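# Lift the blue block off the red one

## Task

Take the blue block off the top of the red block and leave the two blocks resting on the table, separated from each other.

## Robot and tools

Robot: two 6-joint arms with parallel grippers, left_arm and right_arm, facing each other across the table. Scene frame: origin at the table centre, +z up, table top at z = +0.020 m. left_arm's base sits at (-0.020, +0.458, +0.039) m and is turned -90 deg about z (quat_wxyz +0.707,0,0,-0.707); right_arm's base is at (-0.020, -0.458, +0.039) m, turned +90 deg about z. Both bases have +z up. Arm names do not match image left/right. Nothing may end up off the table.

Joint rows. Every command row is one flat list of 14 numbers: the left arm's six joints then its opening, followed by the right arm's six joints then its opening, even when only one arm should move. Joint order inside each arm: wrist yaw, elbow, shoulder, wrist pitch, wrist roll, waist. Values are absolute target angles in radians (not offsets), in the same convention as the Joint positions line. Shoulder, elbow and wrist roll have flipped signs relative to the URDF, so the usable ranges in your numbers are: wrist yaw -1.571..1.571, elbow -2.356..0, shoulder -3.142..0, wrist pitch -1.571..1.571, wrist roll -3.142..3.142, waist -3.054..3.054. A target more than 0.028 rad beyond a range end (and beyond the current angle) gets the call rejected; true ends may differ by up to 0.028 rad, and a joint pushed to its end prints "joint sent to its limit". Opening is a scale from -1 to +1: +1 fully open, empty fingers touch near -0.78, lower values add nothing. Closing fully takes about 0.6 s. To grip, command roughly 0.08 below the grip_measured value seen at first contact for full force; a smaller drop grips more gently.

Gripper geometry: fingers point along the hand's +x and close along its y. end_effector_position is the midpoint between the fingers, 3-4 cm short of the tips; only the last 1.5 cm of each inner face is flat.

Tools.
- execute_actions(actions, cameras): actions is a list of actions; each action is a table of up to 15 rows, one row per 1/30 s step; a short table repeats its final row to fill 15 steps (0.5 s). An empty list just reports state and images. Per step each joint's target can lead its measured angle by at most about 0.21 rad (wrist yaw 0.267, wrist roll 0.228), and if targets would move a gripper over 70 mm from where it is, that arm's targets are scaled back, so long motions need several actions.
- move(target, speed, blend, opening_speed, blocking, cameras): target is one 14-number row or up to 15 rows, absolute joint angles as above; all joints interpolate together, so hands follow curves, with no obstacle avoidance. speed is the peak rad/s of the joint with the longest travel, 0.01-2, default 0.5, single value or one per target. blend (rad) rounds corners between listed targets. opening_speed (>= 0.2 per second on the -1..1 scale) ramps the finger command. blocking=false returns after about 0.5 s while motion continues; a new move takes over from the current point. Finger values in later rows are applied only after everything comes to rest at that row. The result adds a "move:" line: done, off_target (resting over 0.03 rad away), moving, held, fault, plus limits=held and the worst joint error per arm. done does not mean no contact.
- wait(seconds 0-10): holds the last commands; a running move continues.
- stop(): brakes a running move.
- zoom_image(camera, region [x0,y0,x1,y1] in pixels, at most 504x504): closer look at the latest image from cam_head_left, cam_head_right, cam_high, cam_low, cam_left_wrist or cam_right_wrist (all 672x504).
- read_manual(section): licence texts only.
- finished_scene(scene): ends the current scene, giving its number; the goal must hold with the robot let go.

Results: each hand's end_effector_position (m), quat_wxyz and velocities are in that arm's own base frame and may be off by a few cm. Joint positions / Joint velocities list each arm's joints in the order above, then finger-pad gap in m (0.080 = fully open); "within noise" means at rest. Joint targets shows what joints are being driven toward; resend it to hold still. Tool commands shows current finger commands; resend the same value to leave a gripper unchanged (0 is a real command). grip_measured uses the opening scale. Joint torques and External joint torques are noisy, offset estimates; positive means toward larger joint numbers. Other lines: blocked (an arm stopped by contact, arms then hold), joint command not followed (clearance check altered targets), MOTOR HOT, TORQUE FAULT, OVER-TEMPERATURE FAULT. Camera calibration is given per camera; fixed cameras are in the scene frame, wrist cameras in their arm's base frame.

Cautions: contact torque at a joint's limit (waist 17.8, shoulder 22, elbow 22, wrist pitch 5.8, wrist yaw 5.78, wrist roll 5.42 N m) halts that arm for 10 s. Approach slowly; faster moves and targets deeper past contact press harder. Do not let the arms hit each other, do not drop or release a moving block, avoid slamming into the table or blocks, and keep both blocks on the table. A held block may get briefly tugged. Holding loads or stretching out heats motors and can trigger a long over-temperature stop. Thinking lets simulated time pass.

Each tool is called after ">>>" as name(argument=value, ...), one argument or row to a line, values as JSON.

## Session

>>> execute_actions(
  actions=[],
)

Scene clock: 0.00 s.
left_arm: end_effector_position=(+0.1361, +0.2679, +0.0952) grip_measured=+0.989 end_effector_quat_wxyz=(+0.582, -0.294, -0.090, +0.753) | right_arm: end_effector_position=(+0.3277, +0.1365, +0.2104) grip_measured=+1.000 end_effector_quat_wxyz=(+0.800, +0.117, +0.568, -0.156)
Joint names: [wrist yaw, elbow, shoulder, wrist pitch, wrist roll, waist]
Joint positions: left_arm=[-0.955 -0.359 -1.377 0.393 1.064 0.68 0.08] | right_arm=[0.253 -1.698 -1.722 -1.325 -0.867 0.501 0.08]
Joint velocities: within noise
Joint torques (N m): no reading
External joint torques (N m): no reading
Heat: left arm: hottest wrist yaw 37 °C (+0.0 °C/min); right arm: hottest wrist pitch 39 °C (+0.0 °C/min).
Joint targets: left_arm=[-0.956 -0.358 -1.377 0.393 1.064 0.680] | right_arm=[0.253 -1.701 -1.718 -1.324 -0.867 0.501]
Tool commands: left_gripper/opening=+0.988879 right_gripper/opening=+1.0

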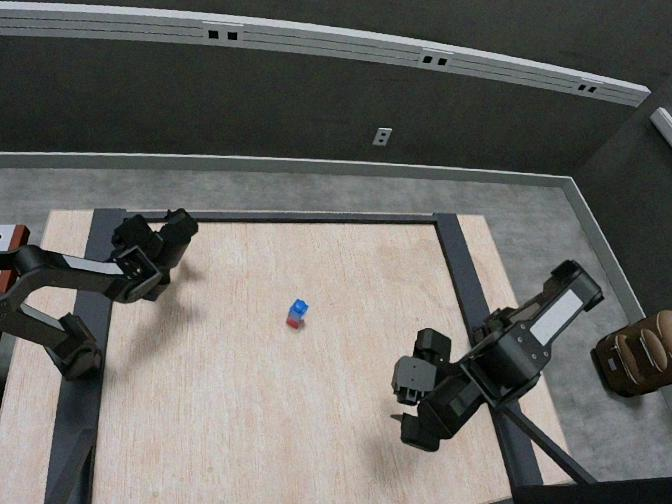

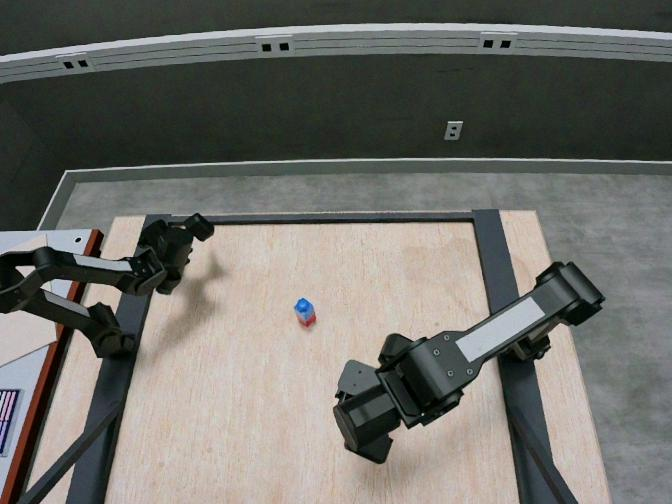

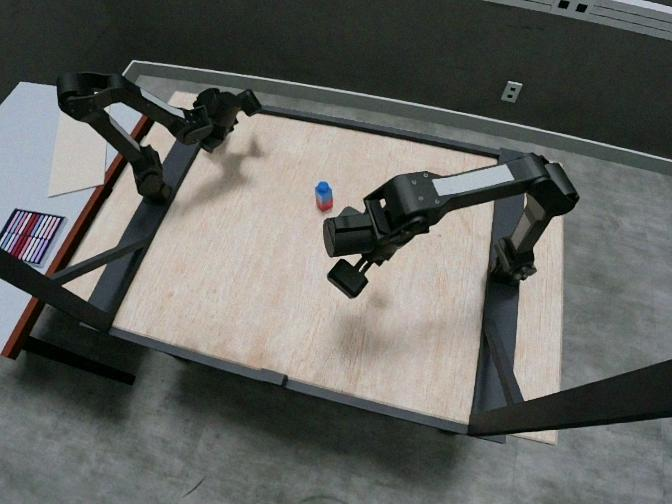

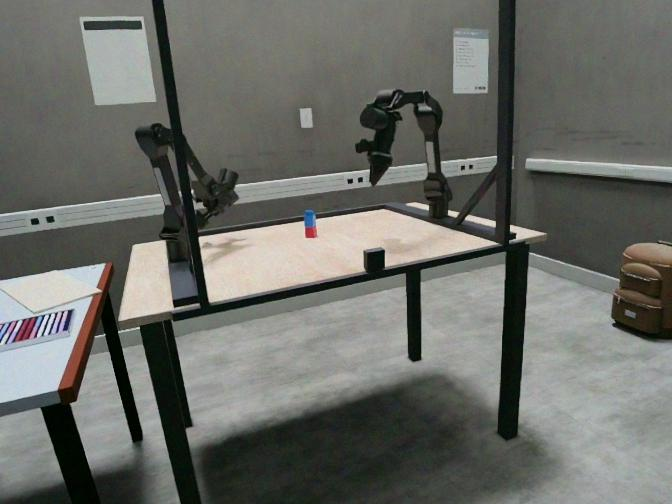

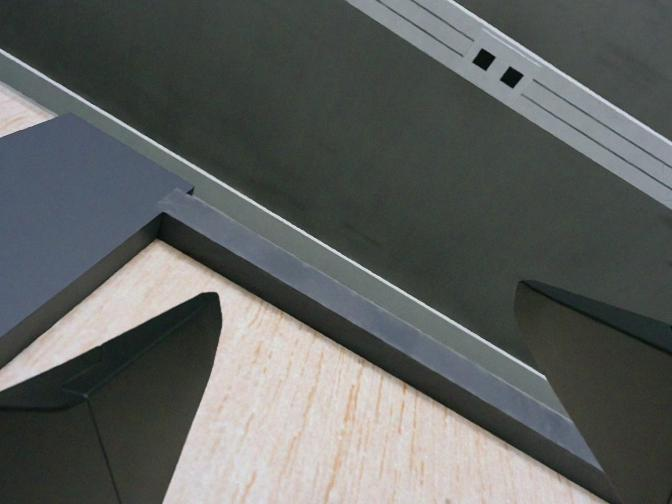

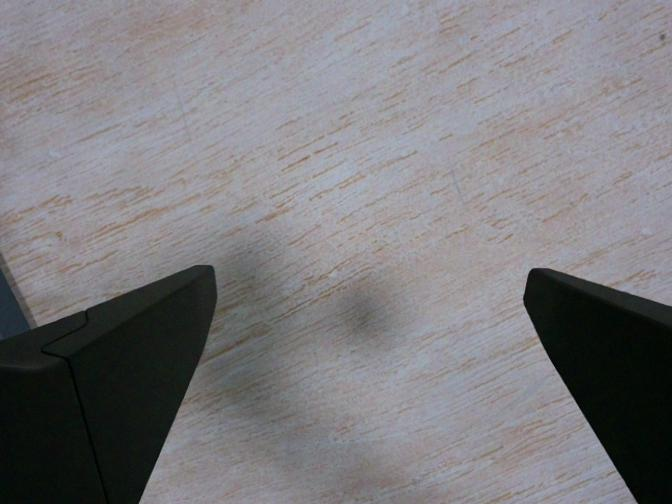

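>>> zoom_image(
  camera="cam_head_right",
  region=[265, 275, 345, 335],
)

>>> zoom_image(
  camera="cam_high",
  region=[285, 165, 365, 225],
)

>>> zoom_image(
  camera="cam_low",
  region=[280, 195, 340, 240],
)

>>> zoom_image(
  camera="cam_head_left",
  region=[257, 285, 337, 345],
)

Scaled by 6.300.

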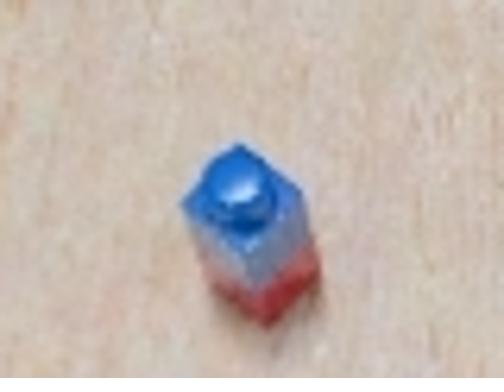

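Scaled by 6.300.

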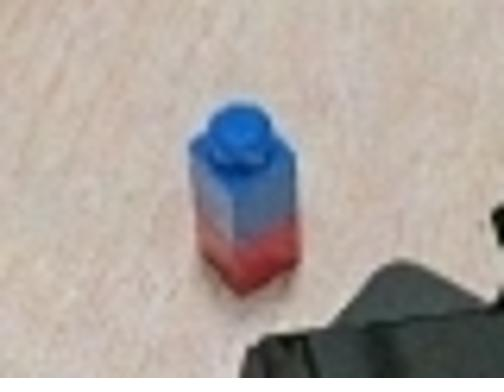

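Scaled by 8.400.

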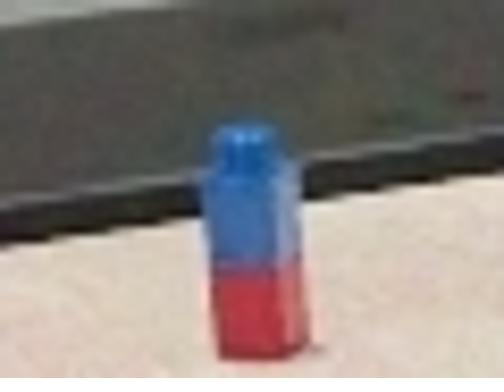

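Scaled by 6.300.

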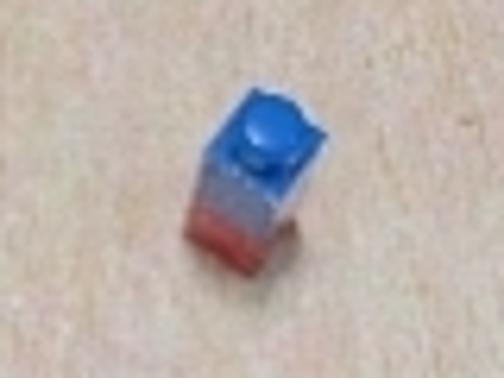

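>>> move(
  target=[0.390, -1.796, -1.988, -1.178, -1.079, 0.421, 1.0, 0.909, -0.581, -1.892, 0.721, -0.486, 0.299, 1.0],
  speed=0.8,
)

Scene clock: 52.23 s.
left_arm: end_effector_position=(+0.4038, +0.1196, +0.1578) grip_measured=+0.989 end_effector_quat_wxyz=(+0.794, +0.185, +0.505, -0.283) | right_arm: end_effector_position=(+0.3779, -0.0063, +0.0453) grip_measured=+1.000 end_effector_quat_wxyz=(+0.927, +0.063, +0.161, -0.334)
Joint names: [wrist yaw, elbow, shoulder, wrist pitch, wrist roll, waist]
Joint positions: left_arm=[0.384 -1.783 -1.969 -1.176 -1.074 0.422 0.08] | right_arm=[0.905 -0.585 -1.887 0.717 -0.491 0.302 0.08]
Joint velocities: within noise
Joint torques (N m): left_arm=[0.51 -7.65 6.68 0.56 -0.2 -0.02] | right_arm=[0.44 -3.15 5.93 1.95 0.21 -0.24]
External joint torques (N m): left_arm=[0.23 -1.5 -2.49 -0.1 -0.2 -0.06] | right_arm=[0.17 0.65 -0.09 0.66 0.21 -0.24]
Heat: left arm: hottest elbow 37 °C (+3.4 °C/min); right arm: hottest wrist pitch 40 °C (+1.1 °C/min).
Joint targets: left_arm=[0.390 -1.796 -1.988 -1.178 -1.079 0.421] | right_arm=[0.909 -0.581 -1.892 0.721 -0.486 0.299]
move: done
camera_calibration:
cam_left_wrist: T_world_to_cam=[[-0.660274, -0.750895, -0.0139738, 0.368977], [-0.749343, 0.659925, -0.0546292, 0.259427], [0.0502425, -0.0255991, -0.998409, 0.219387], [0, 0, 0, 1]] pos_world=[0.427003, 0.111477, 0.238366]
cam_right_wrist: T_world_to_cam=[[-0.641382, -0.767166, 0.00929874, 0.246264], [-0.518548, 0.424531, -0.742214, 0.252912], [0.565453, -0.480864, -0.670099, -0.113679], [0, 0, 0, 1]] pos_world=[0.353377, 0.0268916, 0.109249]

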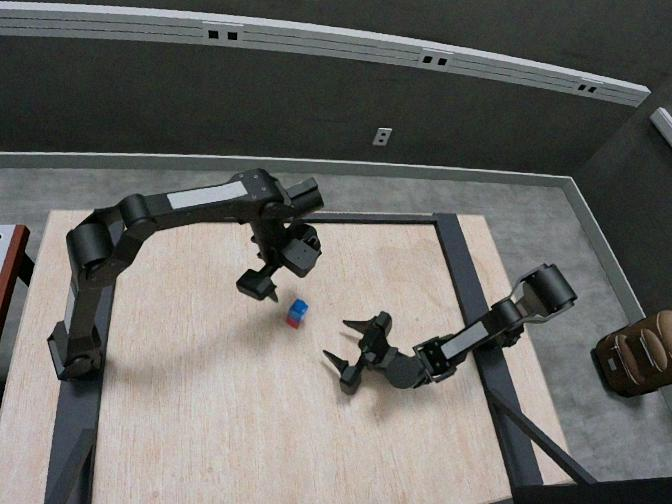

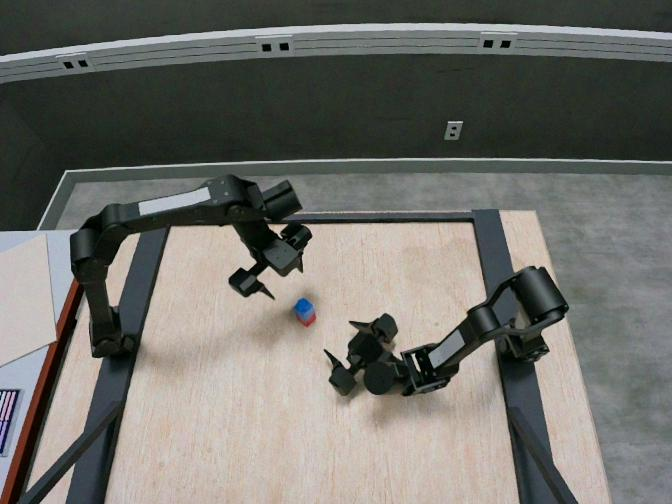

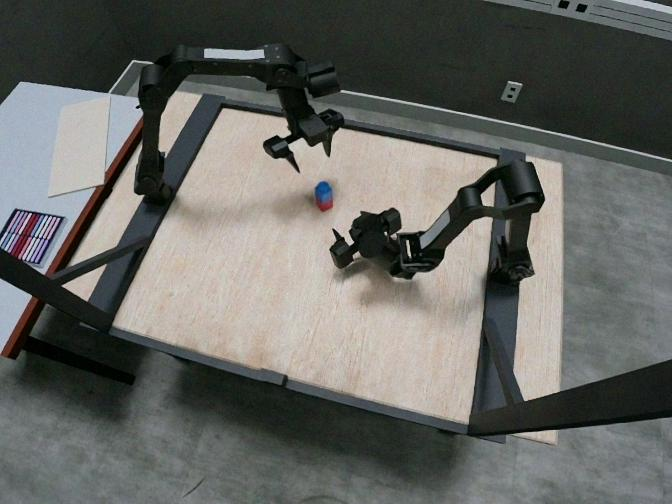

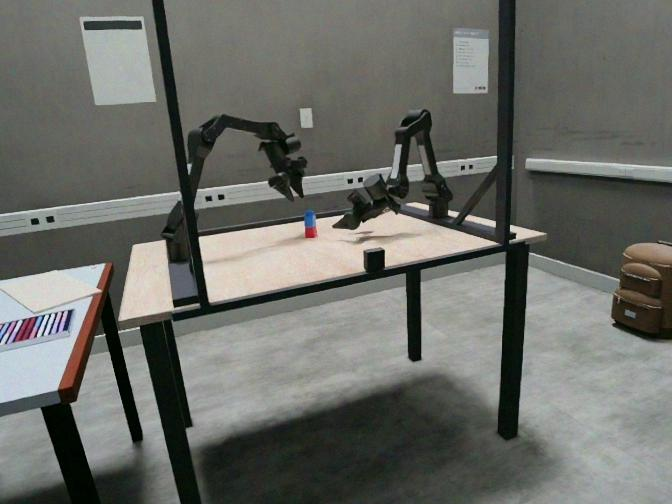

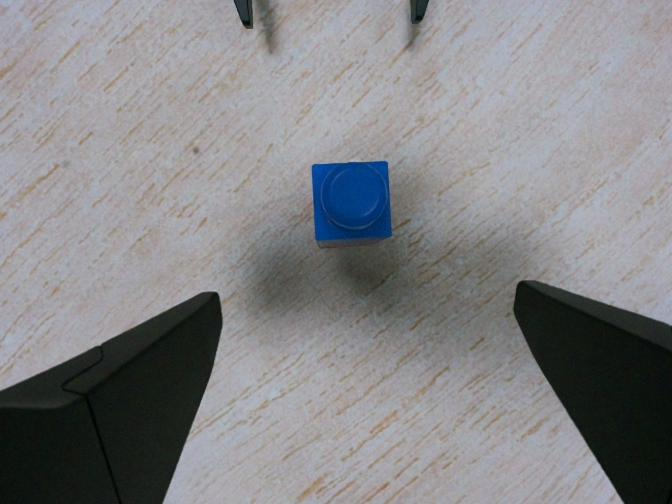

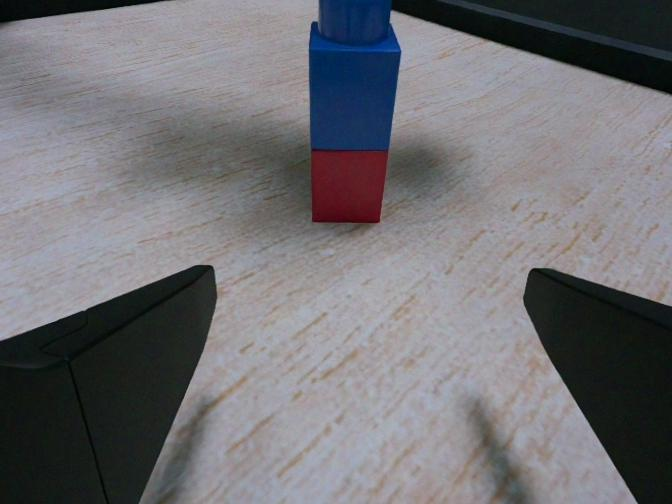

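>>> zoom_image(
  camera="cam_right_wrist",
  region=[270, 0, 438, 240],
)

>>> zoom_image(
  camera="cam_left_wrist",
  region=[270, 130, 430, 270],
)

Scaled by 2.100.

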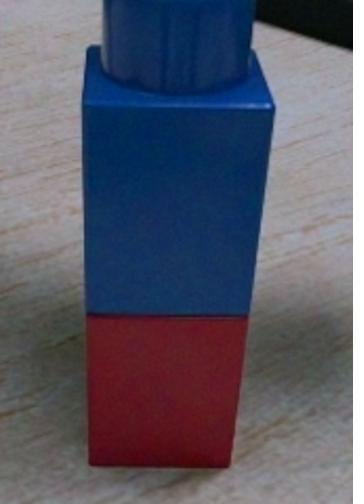

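Scaled by 3.150.

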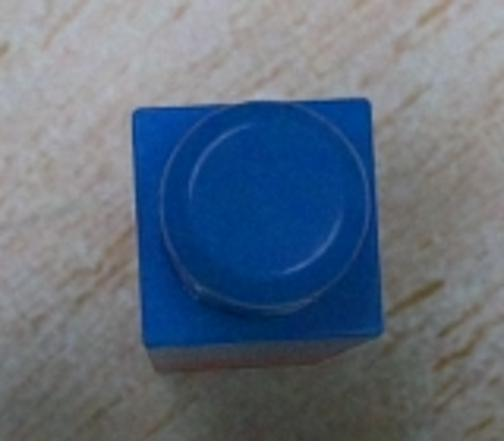

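>>> move(
  target=[0.3745, -1.690, -2.035, -1.003, -1.003, 0.3745, 1.0, 0.7455, -0.749, -2.060, 0.826, -0.343, 0.122, 1.0],
  speed=0.4,
  cameras=["cam_left_wrist", "cam_right_wrist", "cam_head_right"],
)

Scene clock: 68.17 s.
left_arm: end_effector_position=(+0.4270, +0.1088, +0.1211) grip_measured=+0.989 end_effector_quat_wxyz=(+0.801, +0.183, +0.499, -0.277) | right_arm: end_effector_position=(+0.4293, -0.0500, +0.0314) grip_measured=+1.000 end_effector_quat_wxyz=(+0.927, +0.059, +0.166, -0.332)
Joint names: [wrist yaw, elbow, shoulder, wrist pitch, wrist roll, waist]
Joint positions: left_arm=[0.379 -1.703 -2.019 -1.005 -1.008 0.376 0.08] | right_arm=[0.747 -0.74 -2.054 0.822 -0.348 0.123 0.08]
Joint velocities: within noise
Joint torques (N m): left_arm=[0.16 -5.04 7.41 0.96 0.2 -0.14] | right_arm=[0.18 -4.72 7.12 2.03 0.2 -0.11]
External joint torques (N m): left_arm=[-0.11 1.06 -2.04 0.26 0.2 -0.14] | right_arm=[-0.03 -0.85 -0.1 0.62 0.2 -0.09]
Heat: left arm: hottest elbow 39 °C (+4.1 °C/min); right arm: hottest wrist pitch 42 °C (+3.0 °C/min).
Joint targets: left_arm=[0.374 -1.690 -2.035 -1.003 -1.003 0.374] | right_arm=[0.745 -0.749 -2.060 0.826 -0.343 0.122]
move: done
camera_calibration:
cam_left_wrist: T_world_to_cam=[[-0.649087, -0.76033, -0.024158, 0.373201], [-0.757641, 0.64899, -0.0692249, 0.288462], [0.0683121, -0.0266299, -0.997309, 0.173553], [0, 0, 0, 1]] pos_world=[0.448935, 0.101169, 0.202071]
cam_right_wrist: T_world_to_cam=[[-0.636759, -0.770792, 0.0204289, 0.243308], [-0.529336, 0.417718, -0.738454, 0.292049], [0.560661, -0.481031, -0.673994, -0.170902], [0, 0, 0, 1]] pos_world=[0.405339, -0.0166638, 0.0955071]
Images, in order (width x height): cam_head_right 672x504, cam_left_wrist 672x504, cam_right_wrist 672x504.

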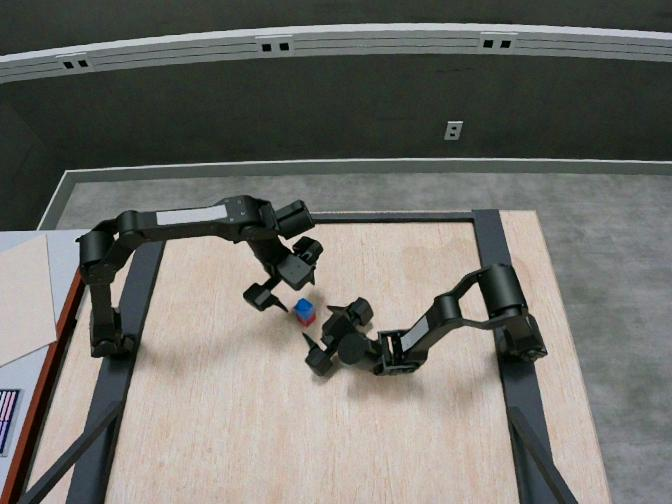

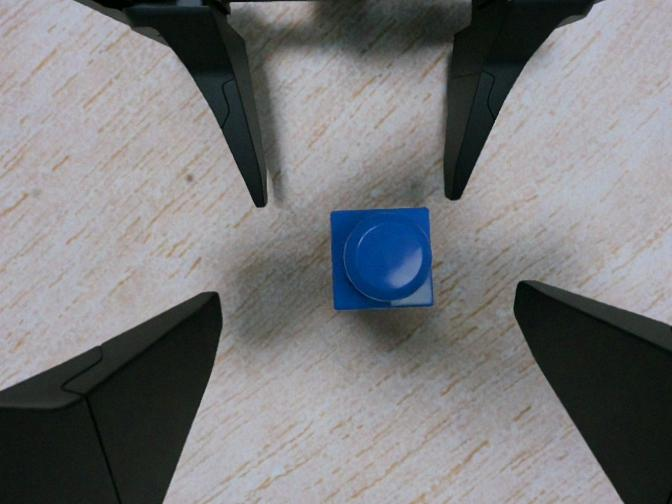

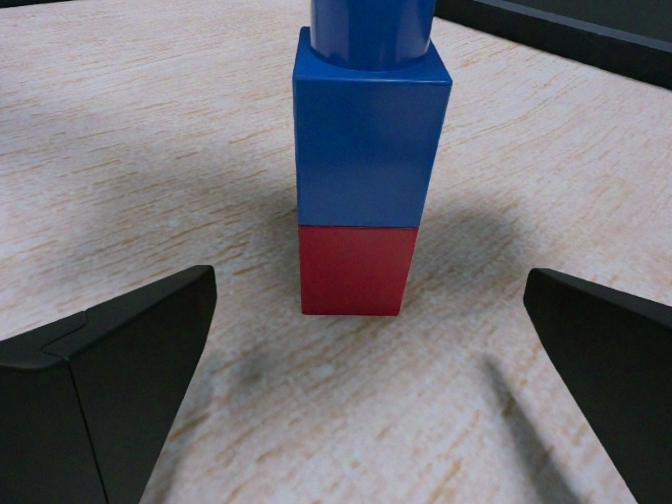

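>>> zoom_image(
  camera="cam_left_wrist",
  region=[310, 190, 450, 330],
)

>>> zoom_image(
  camera="cam_right_wrist",
  region=[270, 10, 480, 340],
)

Scaled by 3.600.

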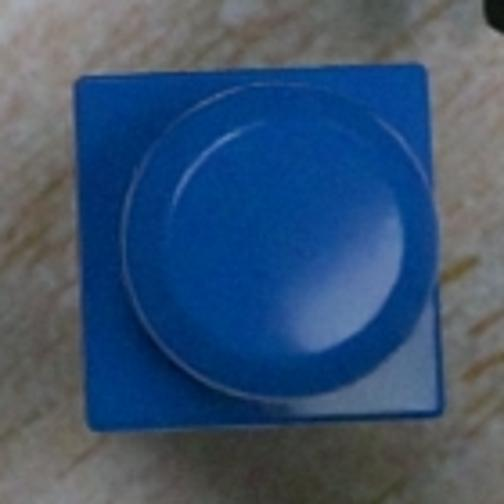

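Scaled by 1.527.

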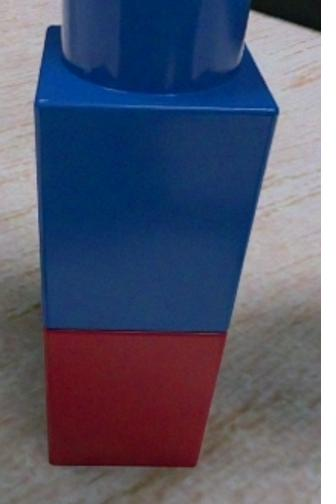

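>>> move(
  target=[0.361, -1.610, -2.090, -0.869, -0.947, 0.334, 1.0, 0.624, -0.890, -2.103, 0.673, -0.338, 0.037, 1.0],
  speed=0.3,
  cameras=["cam_left_wrist", "cam_right_wrist", "cam_head_right", "cam_low"],
)

Scene clock: 81.70 s.
left_arm: end_effector_position=(+0.4380, +0.0962, +0.0806) grip_measured=+0.989 end_effector_quat_wxyz=(+0.799, +0.174, +0.507, -0.274) | right_arm: end_effector_position=(+0.4594, -0.0703, +0.0249) grip_measured=+1.000 end_effector_quat_wxyz=(+0.924, +0.071, +0.202, -0.318)
Joint names: [wrist yaw, elbow, shoulder, wrist pitch, wrist roll, waist]
Joint positions: left_arm=[0.366 -1.623 -2.073 -0.871 -0.952 0.336 0.08] | right_arm=[0.626 -0.881 -2.097 0.674 -0.343 0.039 0.08]
Joint velocities: within noise
Joint torques (N m): left_arm=[0.16 -4.89 7.51 0.99 0.21 -0.08] | right_arm=[0.17 -5.15 7.89 1.72 0.24 -0.08]
External joint torques (N m): left_arm=[-0.1 1.24 -2.37 0.26 0.21 -0.13] | right_arm=[-0.02 -0.75 -0.1 0.26 0.24 -0.13]
Heat: left arm: hottest shoulder 37 °C (+3.0 °C/min); right arm: hottest wrist pitch 42 °C (+2.0 °C/min).
Joint targets: left_arm=[0.361 -1.610 -2.090 -0.869 -0.947 0.334] | right_arm=[0.624 -0.890 -2.103 0.673 -0.338 0.037]
move: done
camera_calibration:
cam_left_wrist: T_world_to_cam=[[-0.638479, -0.769607, -0.00709078, 0.36465], [-0.76799, 0.637686, -0.0595652, 0.306999], [0.0503635, -0.0325855, -0.998199, 0.140654], [0, 0, 0, 1]] pos_world=[0.46151, 0.0894512, 0.161273]
cam_right_wrist: T_world_to_cam=[[-0.617406, -0.786474, 0.0163542, 0.23705], [-0.580834, 0.441754, -0.683729, 0.335634], [0.530511, -0.431638, -0.729553, -0.183195], [0, 0, 0, 1]] pos_world=[0.43849, -0.0409079, 0.0919553]
Images, in order (width x height): cam_head_right 672x504, cam_low 672x504, cam_left_wrist 672x504, cam_right_wrist 672x504.

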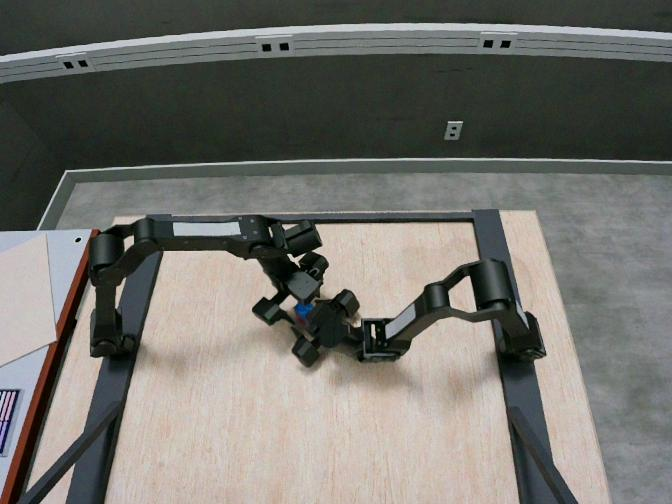

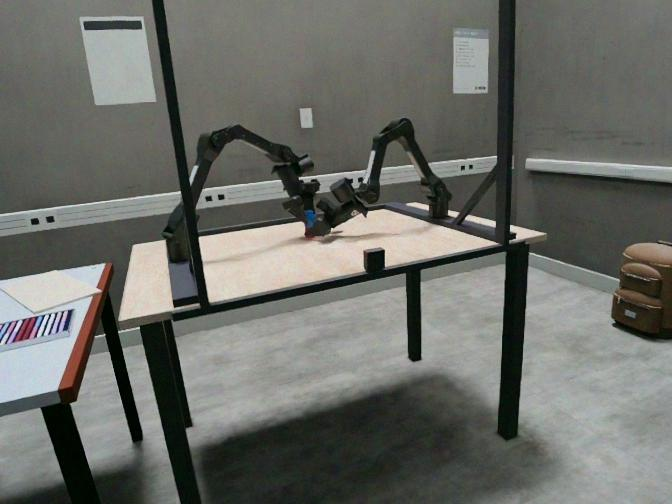

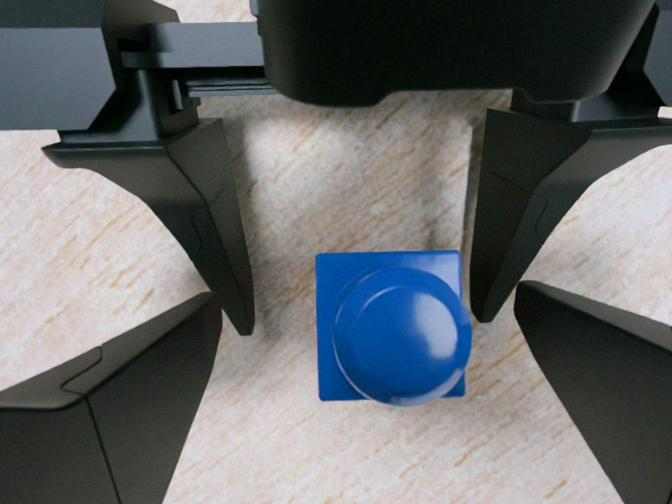

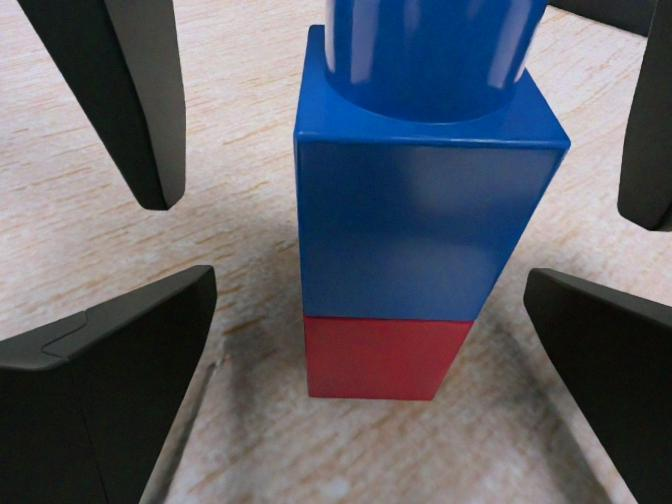

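>>> move(
  target=[0.360, -1.579, -2.083, -0.843, -0.9425, 0.330, 1.0, 0.624, -0.890, -2.103, 0.673, -0.338, 0.037, -0.2],
  speed=0.2,
  opening_speed=0.6,
  cameras=["cam_left_wrist", "cam_right_wrist"],
)

Scene clock: 89.37 s.
left_arm: end_effector_position=(+0.4360, +0.0942, +0.0730) grip_measured=+0.989 end_effector_quat_wxyz=(+0.798, +0.173, +0.509, -0.275) | right_arm: end_effector_position=(+0.4596, -0.0703, +0.0252) grip_measured=-0.102 end_effector_quat_wxyz=(+0.924, +0.071, +0.202, -0.318)
Joint names: [wrist yaw, elbow, shoulder, wrist pitch, wrist roll, waist]
Joint positions: left_arm=[0.365 -1.593 -2.073 -0.845 -0.947 0.333 0.08] | right_arm=[0.626 -0.881 -2.097 0.674 -0.343 0.039 0.03]
Joint velocities: within noise
Joint torques (N m): left_arm=[0.14 -4.76 8.23 0.98 0.18 -0.21] | right_arm=[0.14 -5.18 7.93 1.7 0.19 -0.21]
External joint torques (N m): left_arm=[-0.13 1.34 -1.59 0.23 0.18 -0.21] | right_arm=[-0.05 -0.8 -0.05 0.25 0.19 -0.22]
Heat: left arm: hottest shoulder 38 °C (+4.0 °C/min); right arm: hottest wrist pitch 43 °C (+3.0 °C/min).
Joint targets: left_arm=[0.360 -1.579 -2.083 -0.843 -0.942 0.330] | right_arm=[0.624 -0.890 -2.103 0.673 -0.338 0.037]
move: done
camera_calibration:
cam_left_wrist: T_world_to_cam=[[-0.637517, -0.770433, -0.00226725, 0.361016], [-0.769099, 0.636581, -0.0570159, 0.306662], [0.0453702, -0.0346049, -0.998371, 0.13544], [0, 0, 0, 1]] pos_world=[0.459862, 0.0876102, 0.153523]
cam_right_wrist: T_world_to_cam=[[-0.617033, -0.786774, 0.0160567, 0.237067], [-0.580678, 0.44144, -0.684064, 0.335822], [0.531116, -0.431414, -0.729245, -0.183423], [0, 0, 0, 1]] pos_world=[0.438701, -0.0408583, 0.0921571]
Images, in order (width x height): cam_left_wrist 672x504, cam_right_wrist 672x504.

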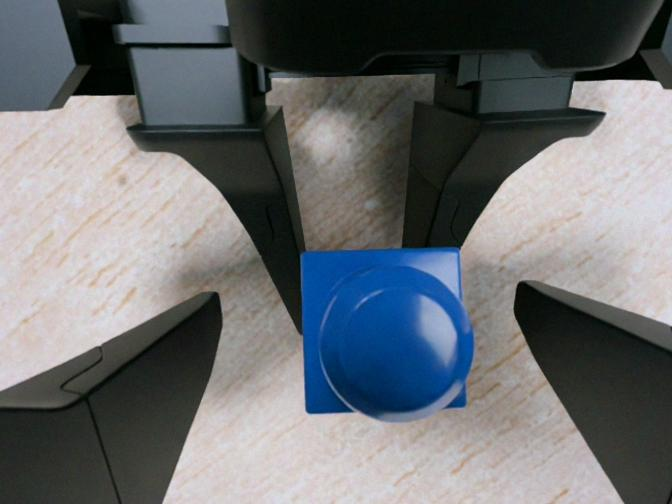

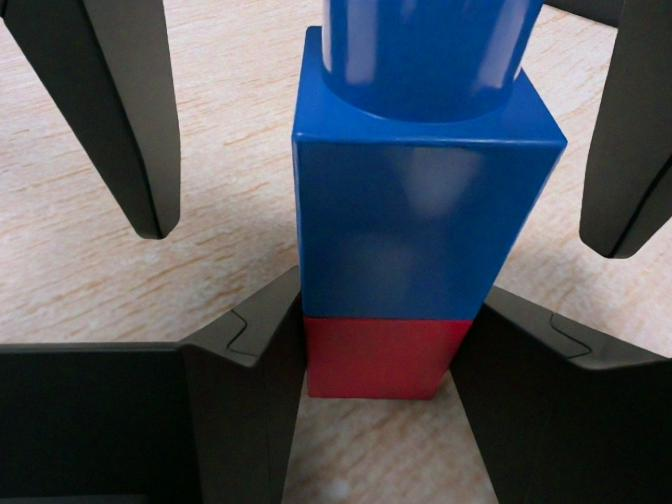

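>>> move(
  target=[0.360, -1.579, -2.083, -0.843, -0.9425, 0.330, -0.22, 0.624, -0.890, -2.103, 0.673, -0.338, 0.037, -0.22],
  speed=0.2,
  opening_speed=0.6,
  cameras=["cam_left_wrist", "cam_right_wrist"],
)

Scene clock: 92.70 s.
left_arm: end_effector_position=(+0.4360, +0.0943, +0.0729) grip_measured=-0.124 end_effector_quat_wxyz=(+0.798, +0.173, +0.509, -0.274) | right_arm: end_effector_position=(+0.4597, -0.0702, +0.0251) grip_measured=-0.102 end_effector_quat_wxyz=(+0.924, +0.071, +0.202, -0.318)
Joint names: [wrist yaw, elbow, shoulder, wrist pitch, wrist roll, waist]
Joint positions: left_arm=[0.364 -1.592 -2.073 -0.844 -0.947 0.333 0.029] | right_arm=[0.625 -0.881 -2.097 0.674 -0.343 0.039 0.03]
Joint velocities: within noise
Joint torques (N m): left_arm=[0.16 -4.71 8.26 0.91 0.2 -0.17] | right_arm=[0.17 -5.33 7.84 1.72 0.2 -0.2]
External joint torques (N m): left_arm=[-0.11 1.31 -1.51 0.2 0.2 -0.1] | right_arm=[-0.02 -0.94 -0.17 0.26 0.2 -0.2]
Heat: left arm: hottest shoulder 39 °C (+5.0 °C/min); right arm: hottest wrist pitch 43 °C (+3.0 °C/min).
Joint targets: left_arm=[0.360 -1.579 -2.083 -0.843 -0.942 0.330] | right_arm=[0.624 -0.890 -2.103 0.673 -0.338 0.037]
move: done
camera_calibration:
cam_left_wrist: T_world_to_cam=[[-0.637373, -0.77055, -0.00297756, 0.361126], [-0.769211, 0.636485, -0.0565824, 0.306624], [0.0454947, -0.0337737, -0.998393, 0.135199], [0, 0, 0, 1]] pos_world=[0.45988, 0.0876706, 0.153406]
cam_right_wrist: T_world_to_cam=[[-0.616775, -0.786978, 0.0159068, 0.236992], [-0.580827, 0.441385, -0.683973, 0.335867], [0.531251, -0.431097, -0.729334, -0.183467], [0, 0, 0, 1]] pos_world=[0.438719, -0.0408307, 0.0921457]
Images, in order (width x height): cam_left_wrist 672x504, cam_right_wrist 672x504.

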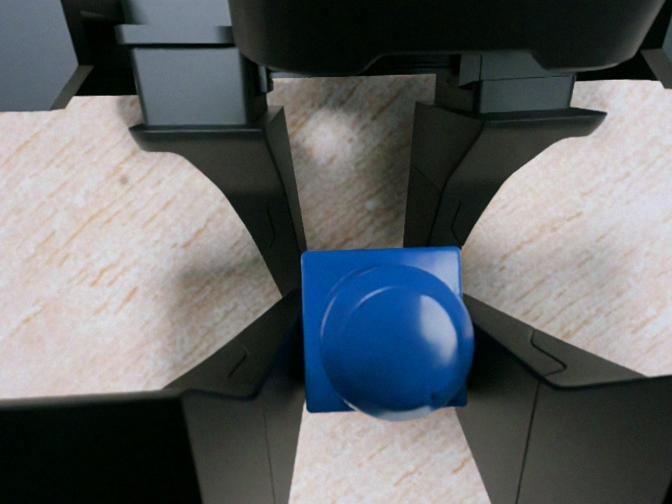

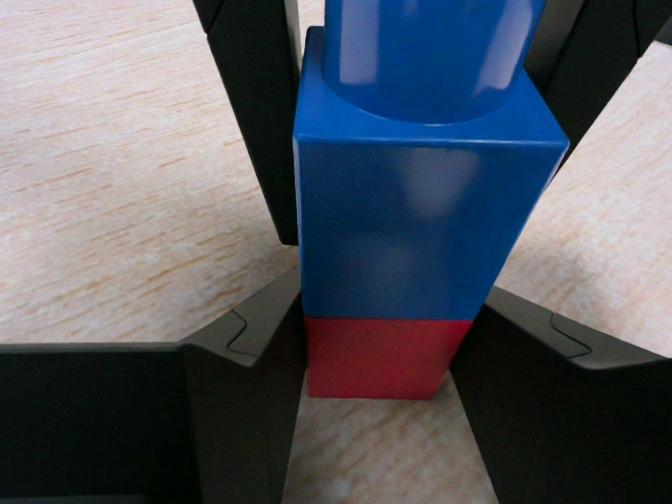

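>>> move(
  target=[
    [0.362, -1.646, -2.060, -0.920, -0.945, 0.332, -0.22, 0.624, -0.890, -2.103, 0.673, -0.338, 0.037, -0.22],
    [0.362, -1.749, -2.045, -1.035, -0.945, 0.332, -0.22, 0.624, -0.890, -2.103, 0.673, -0.338, 0.037, -0.22],
  ],
  speed=0.12,
  blend=0.03,
  cameras=["cam_left_wrist", "cam_right_wrist", "cam_low"],
)

Scene clock: 97.90 s.
left_arm: end_effector_position=(+0.4331, +0.0935, +0.1119) grip_measured=-0.124 end_effector_quat_wxyz=(+0.790, +0.165, +0.520, -0.279) | right_arm: end_effector_position=(+0.4626, -0.0695, +0.0271) grip_measured=-0.102 end_effector_quat_wxyz=(+0.925, +0.073, +0.199, -0.315)
Joint names: [wrist yaw, elbow, shoulder, wrist pitch, wrist roll, waist]
Joint positions: left_arm=[0.363 -1.737 -2.06 -1.033 -0.947 0.333 0.029] | right_arm=[0.62 -0.89 -2.098 0.673 -0.342 0.039 0.03]
Joint velocities: within noise
Joint torques (N m): left_arm=[0.27 -7.68 11.07 0.62 0.1 -0.16] | right_arm=[0.34 -4.11 8 1.76 0.16 -0.14]
External joint torques (N m): left_arm=[0.01 -1.56 1.3 -0.06 0.1 -0.22] | right_arm=[0.15 0.26 0.02 0.32 0.17 -0.15]
Heat: left arm: hottest shoulder 40 °C (+6.0 °C/min); right arm: hottest wrist pitch 43 °C (+3.0 °C/min).
Joint targets: left_arm=[0.362 -1.749 -2.045 -1.035 -0.945 0.332] | right_arm=[0.624 -0.890 -2.103 0.673 -0.338 0.037]
move: done
camera_calibration:
cam_left_wrist: T_world_to_cam=[[-0.636787, -0.770678, 0.0236248, 0.355544], [-0.770898, 0.635783, -0.0386684, 0.30587], [0.0147806, -0.0428358, -0.998973, 0.188519], [0, 0, 0, 1]] pos_world=[0.459414, 0.0876184, 0.191753]
cam_right_wrist: T_world_to_cam=[[-0.613255, -0.789822, 0.00998151, 0.237704], [-0.578239, 0.440291, -0.686865, 0.337417], [0.538106, -0.426995, -0.726717, -0.186277], [0, 0, 0, 1]] pos_world=[0.441118, -0.0403574, 0.0940167]
Images, in order (width x height): cam_low 672x504, cam_left_wrist 672x504, cam_right_wrist 672x504.

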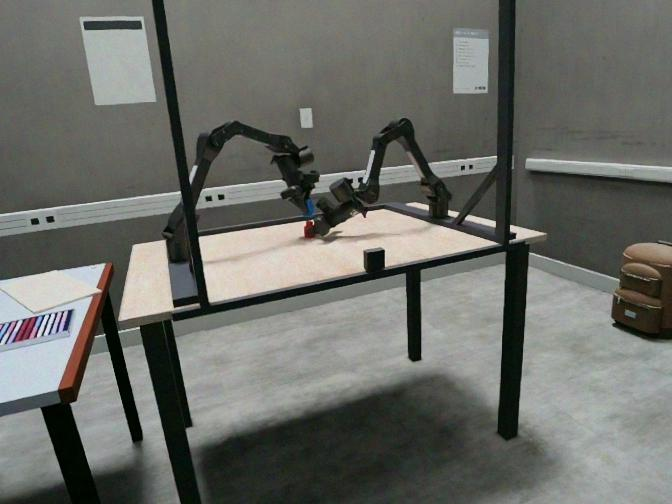

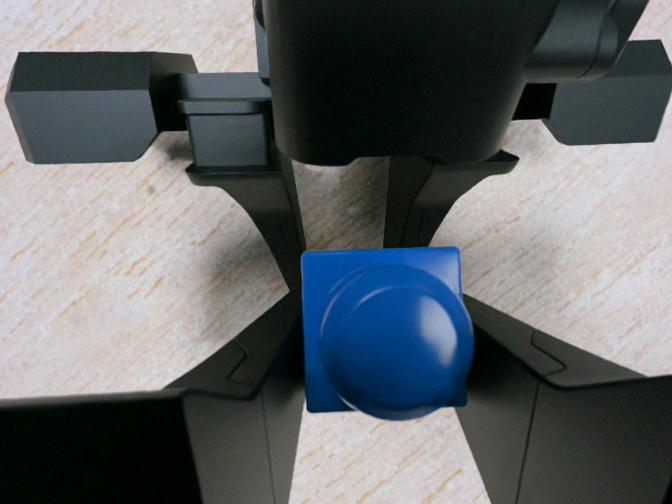

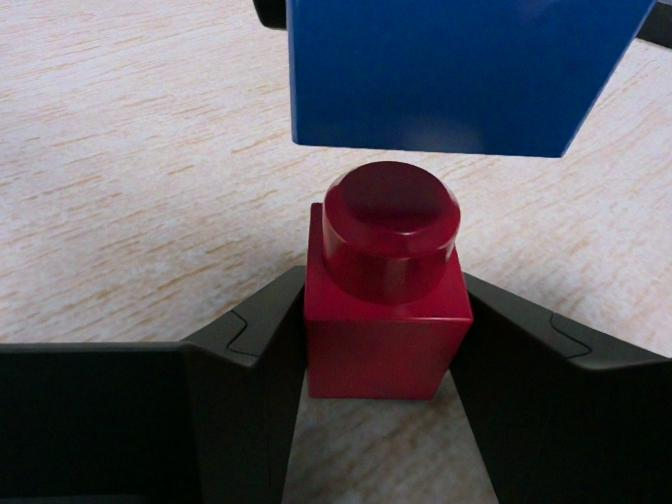

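>>> move(
  target=[
    [0.409, -1.470, -1.900, -0.992, -1.194, 0.563, -0.22, 0.624, -0.868, -2.103, 0.673, -0.338, 0.037, -0.22],
    [0.409, -1.318, -1.968, -0.794, -1.194, 0.563, -0.22, 0.624, -0.868, -2.103, 0.673, -0.338, 0.037, -0.22],
  ],
  speed=0.3,
  blend=0.05,
)

Scene clock: 105.47 s.
left_arm: end_effector_position=(+0.3563, +0.1539, +0.0503) grip_measured=-0.124 end_effector_quat_wxyz=(+0.796, +0.173, +0.512, -0.274) | right_arm: end_effector_position=(+0.4590, -0.0698, +0.0238) grip_measured=-0.102 end_effector_quat_wxyz=(+0.924, +0.071, +0.204, -0.316)
Joint names: [wrist yaw, elbow, shoulder, wrist pitch, wrist roll, waist]
Joint positions: left_arm=[0.403 -1.33 -1.953 -0.796 -1.189 0.56 0.029] | right_arm=[0.622 -0.878 -2.098 0.675 -0.342 0.039 0.03]
Joint velocities: within noise
Joint torques (N m): left_arm=[0.57 -4.41 6.53 0.8 -0.13 0.16] | right_arm=[0.27 -2.92 7.98 1.61 0.17 -0.14]
External joint torques (N m): left_arm=[0.27 1.23 -1.99 0.24 -0.13 0.16] | right_arm=[0.07 1.4 0.04 0.18 0.17 -0.14]
Heat: left arm: hottest shoulder 42 °C (+8.1 °C/min); right arm: hottest wrist pitch 44 °C (+4.0 °C/min).
Joint targets: left_arm=[0.409 -1.318 -1.968 -0.794 -1.194 0.563] | right_arm=[0.624 -0.868 -2.103 0.673 -0.338 0.037]
move: done
camera_calibration:
cam_left_wrist: T_world_to_cam=[[-0.637486, -0.77046, -0.00179886, 0.356145], [-0.769475, 0.636786, -0.0491122, 0.205767], [0.0389844, -0.0299241, -0.998792, 0.120044], [0, 0, 0, 1]] pos_world=[0.380691, 0.146958, 0.130645]
cam_right_wrist: T_world_to_cam=[[-0.614155, -0.789003, 0.0169686, 0.235563], [-0.584423, 0.440252, -0.681636, 0.335927], [0.530342, -0.428547, -0.731495, -0.183285], [0, 0, 0, 1]] pos_world=[0.438199, -0.0405792, 0.0909109]

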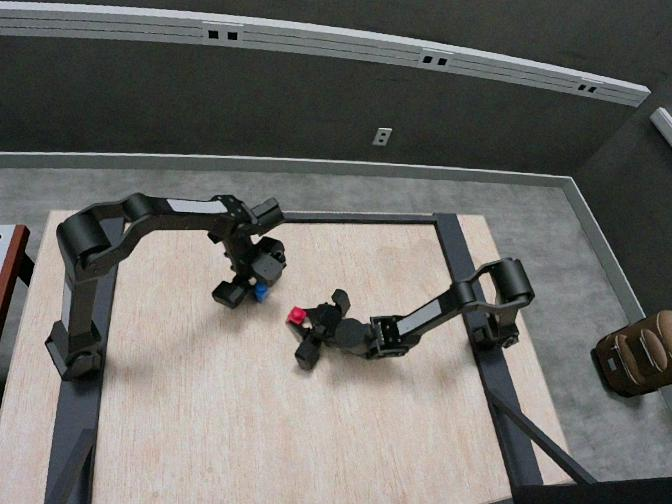

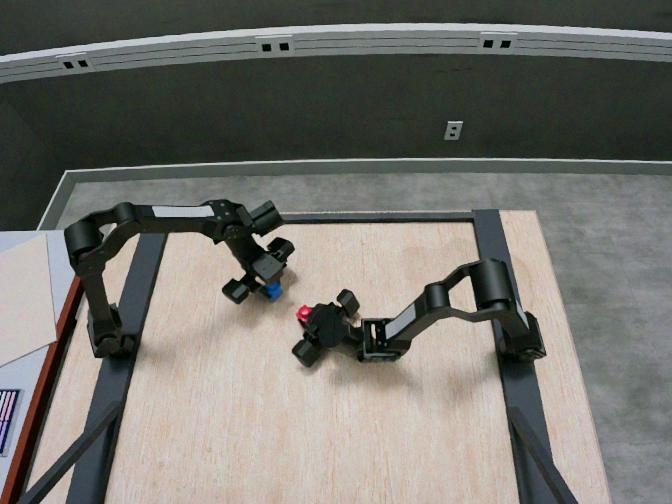

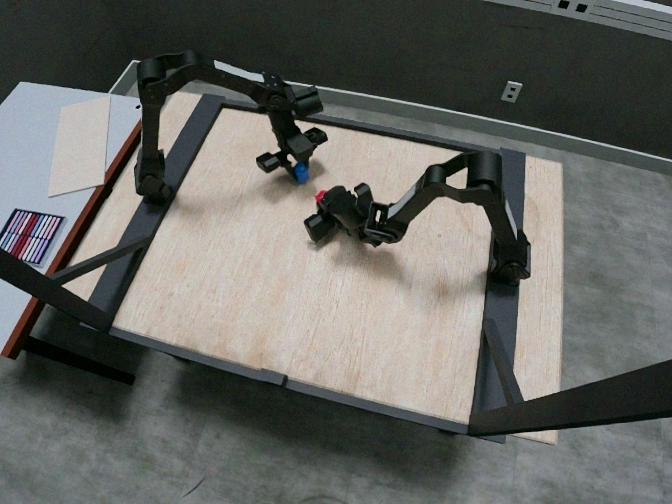

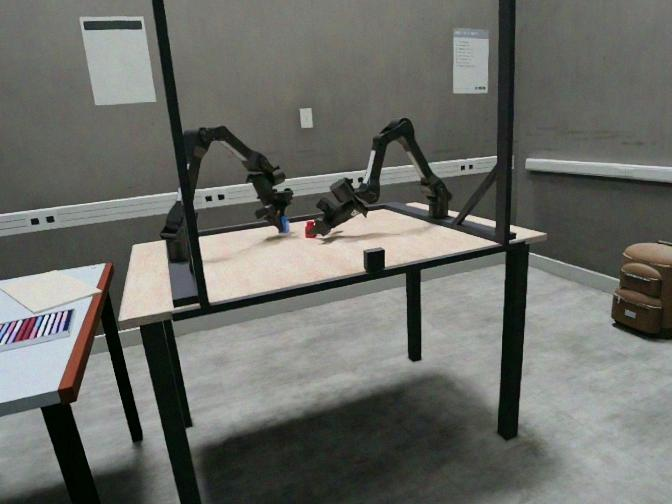

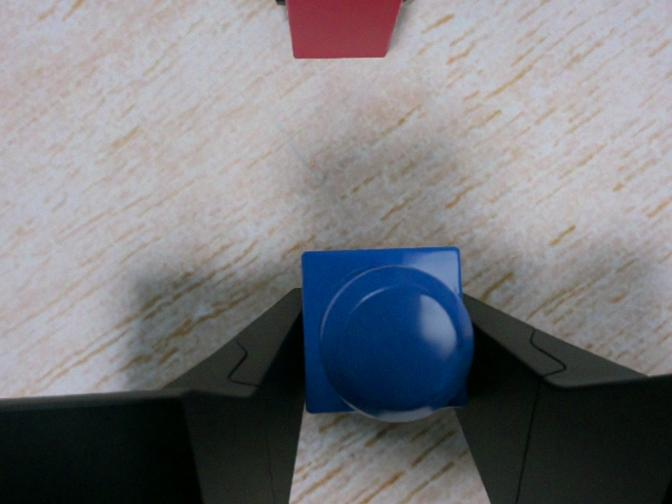

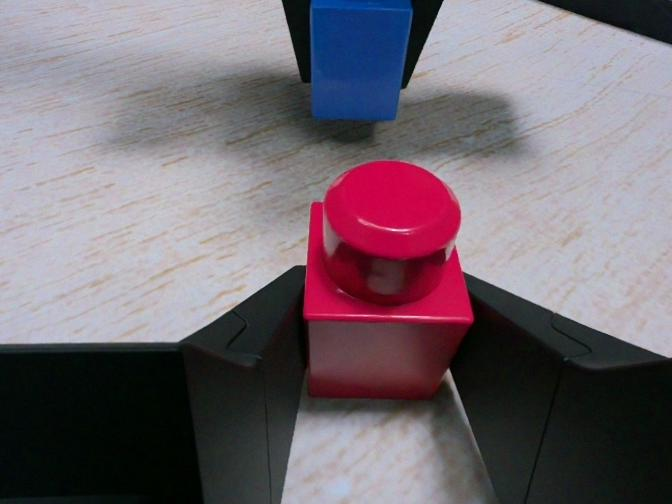

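>>> move(
  target=[0.412, -1.287, -1.989, -0.741, -1.199, 0.566, -0.22, 0.624, -0.874, -2.103, 0.673, -0.338, 0.037, 1.0],
  speed=0.1,
  opening_speed=0.6,
  cameras=["cam_left_wrist", "cam_right_wrist"],
)

Scene clock: 109.20 s.
left_arm: end_effector_position=(+0.3565, +0.1545, +0.0373) grip_measured=-0.124 end_effector_quat_wxyz=(+0.797, +0.176, +0.509, -0.274) | right_arm: end_effector_position=(+0.4578, -0.0700, +0.0223) grip_measured=+1.000 end_effector_quat_wxyz=(+0.923, +0.070, +0.206, -0.317)
Joint names: [wrist yaw, elbow, shoulder, wrist pitch, wrist roll, waist]
Joint positions: left_arm=[0.406 -1.299 -1.972 -0.743 -1.194 0.562 0.029] | right_arm=[0.623 -0.876 -2.099 0.672 -0.342 0.039 0.08]
Joint velocities: within noise
Joint torques (N m): left_arm=[0.6 -4.34 6.25 0.78 -0.14 0.46] | right_arm=[0.28 -3.94 8.01 1.79 0.15 -0.18]
External joint torques (N m): left_arm=[0.31 1.2 -2.31 0.21 -0.14 0.41] | right_arm=[0.09 0.34 0.13 0.37 0.16 -0.2]
Heat: left arm: hottest shoulder 42 °C (+8.1 °C/min); right arm: hottest wrist pitch 44 °C (+4.1 °C/min).
Joint targets: left_arm=[0.412 -1.287 -1.989 -0.741 -1.199 0.566] | right_arm=[0.624 -0.874 -2.103 0.673 -0.338 0.037]
move: done
camera_calibration:
cam_left_wrist: T_world_to_cam=[[-0.639775, -0.768534, -0.00667279, 0.357413], [-0.767256, 0.639169, -0.0527477, 0.203918], [0.0448034, -0.0286269, -0.998586, 0.104783], [0, 0, 0, 1]] pos_world=[0.380426, 0.147345, 0.117776]
cam_right_wrist: T_world_to_cam=[[-0.614553, -0.78859, 0.0212067, 0.234856], [-0.588273, 0.440202, -0.678348, 0.335924], [0.525604, -0.429356, -0.734434, -0.181654], [0, 0, 0, 1]] pos_world=[0.437425, -0.0406633, 0.0894796]
Images, in order (width x height): cam_left_wrist 672x504, cam_right_wrist 672x504.

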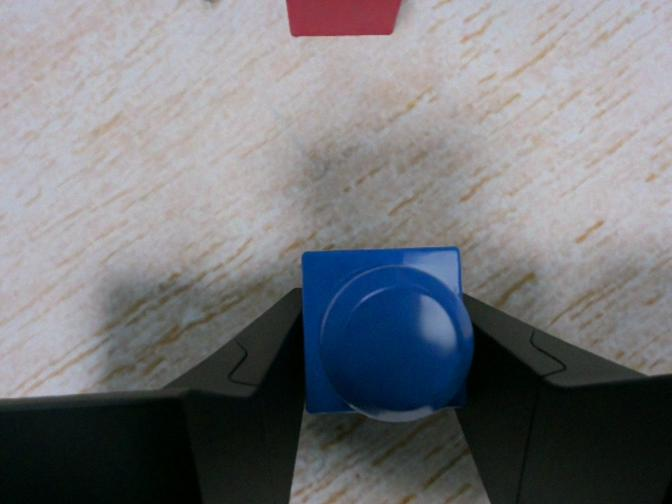

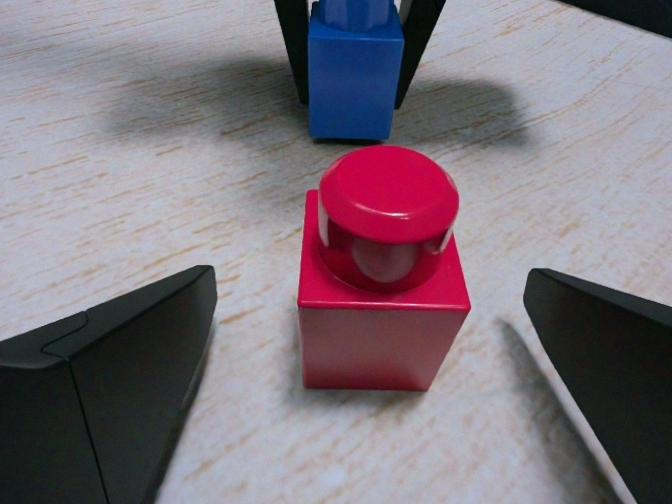

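>>> zoom_image(
  camera="cam_right_wrist",
  region=[260, 60, 460, 210],
)

Scaled by 2.520.

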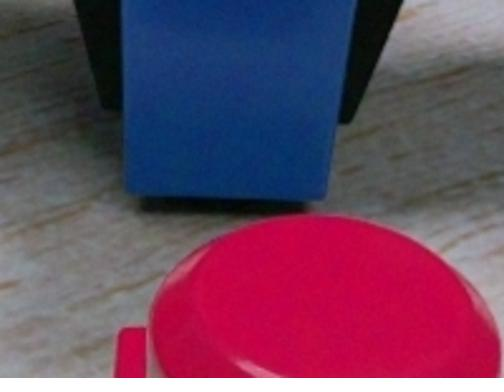

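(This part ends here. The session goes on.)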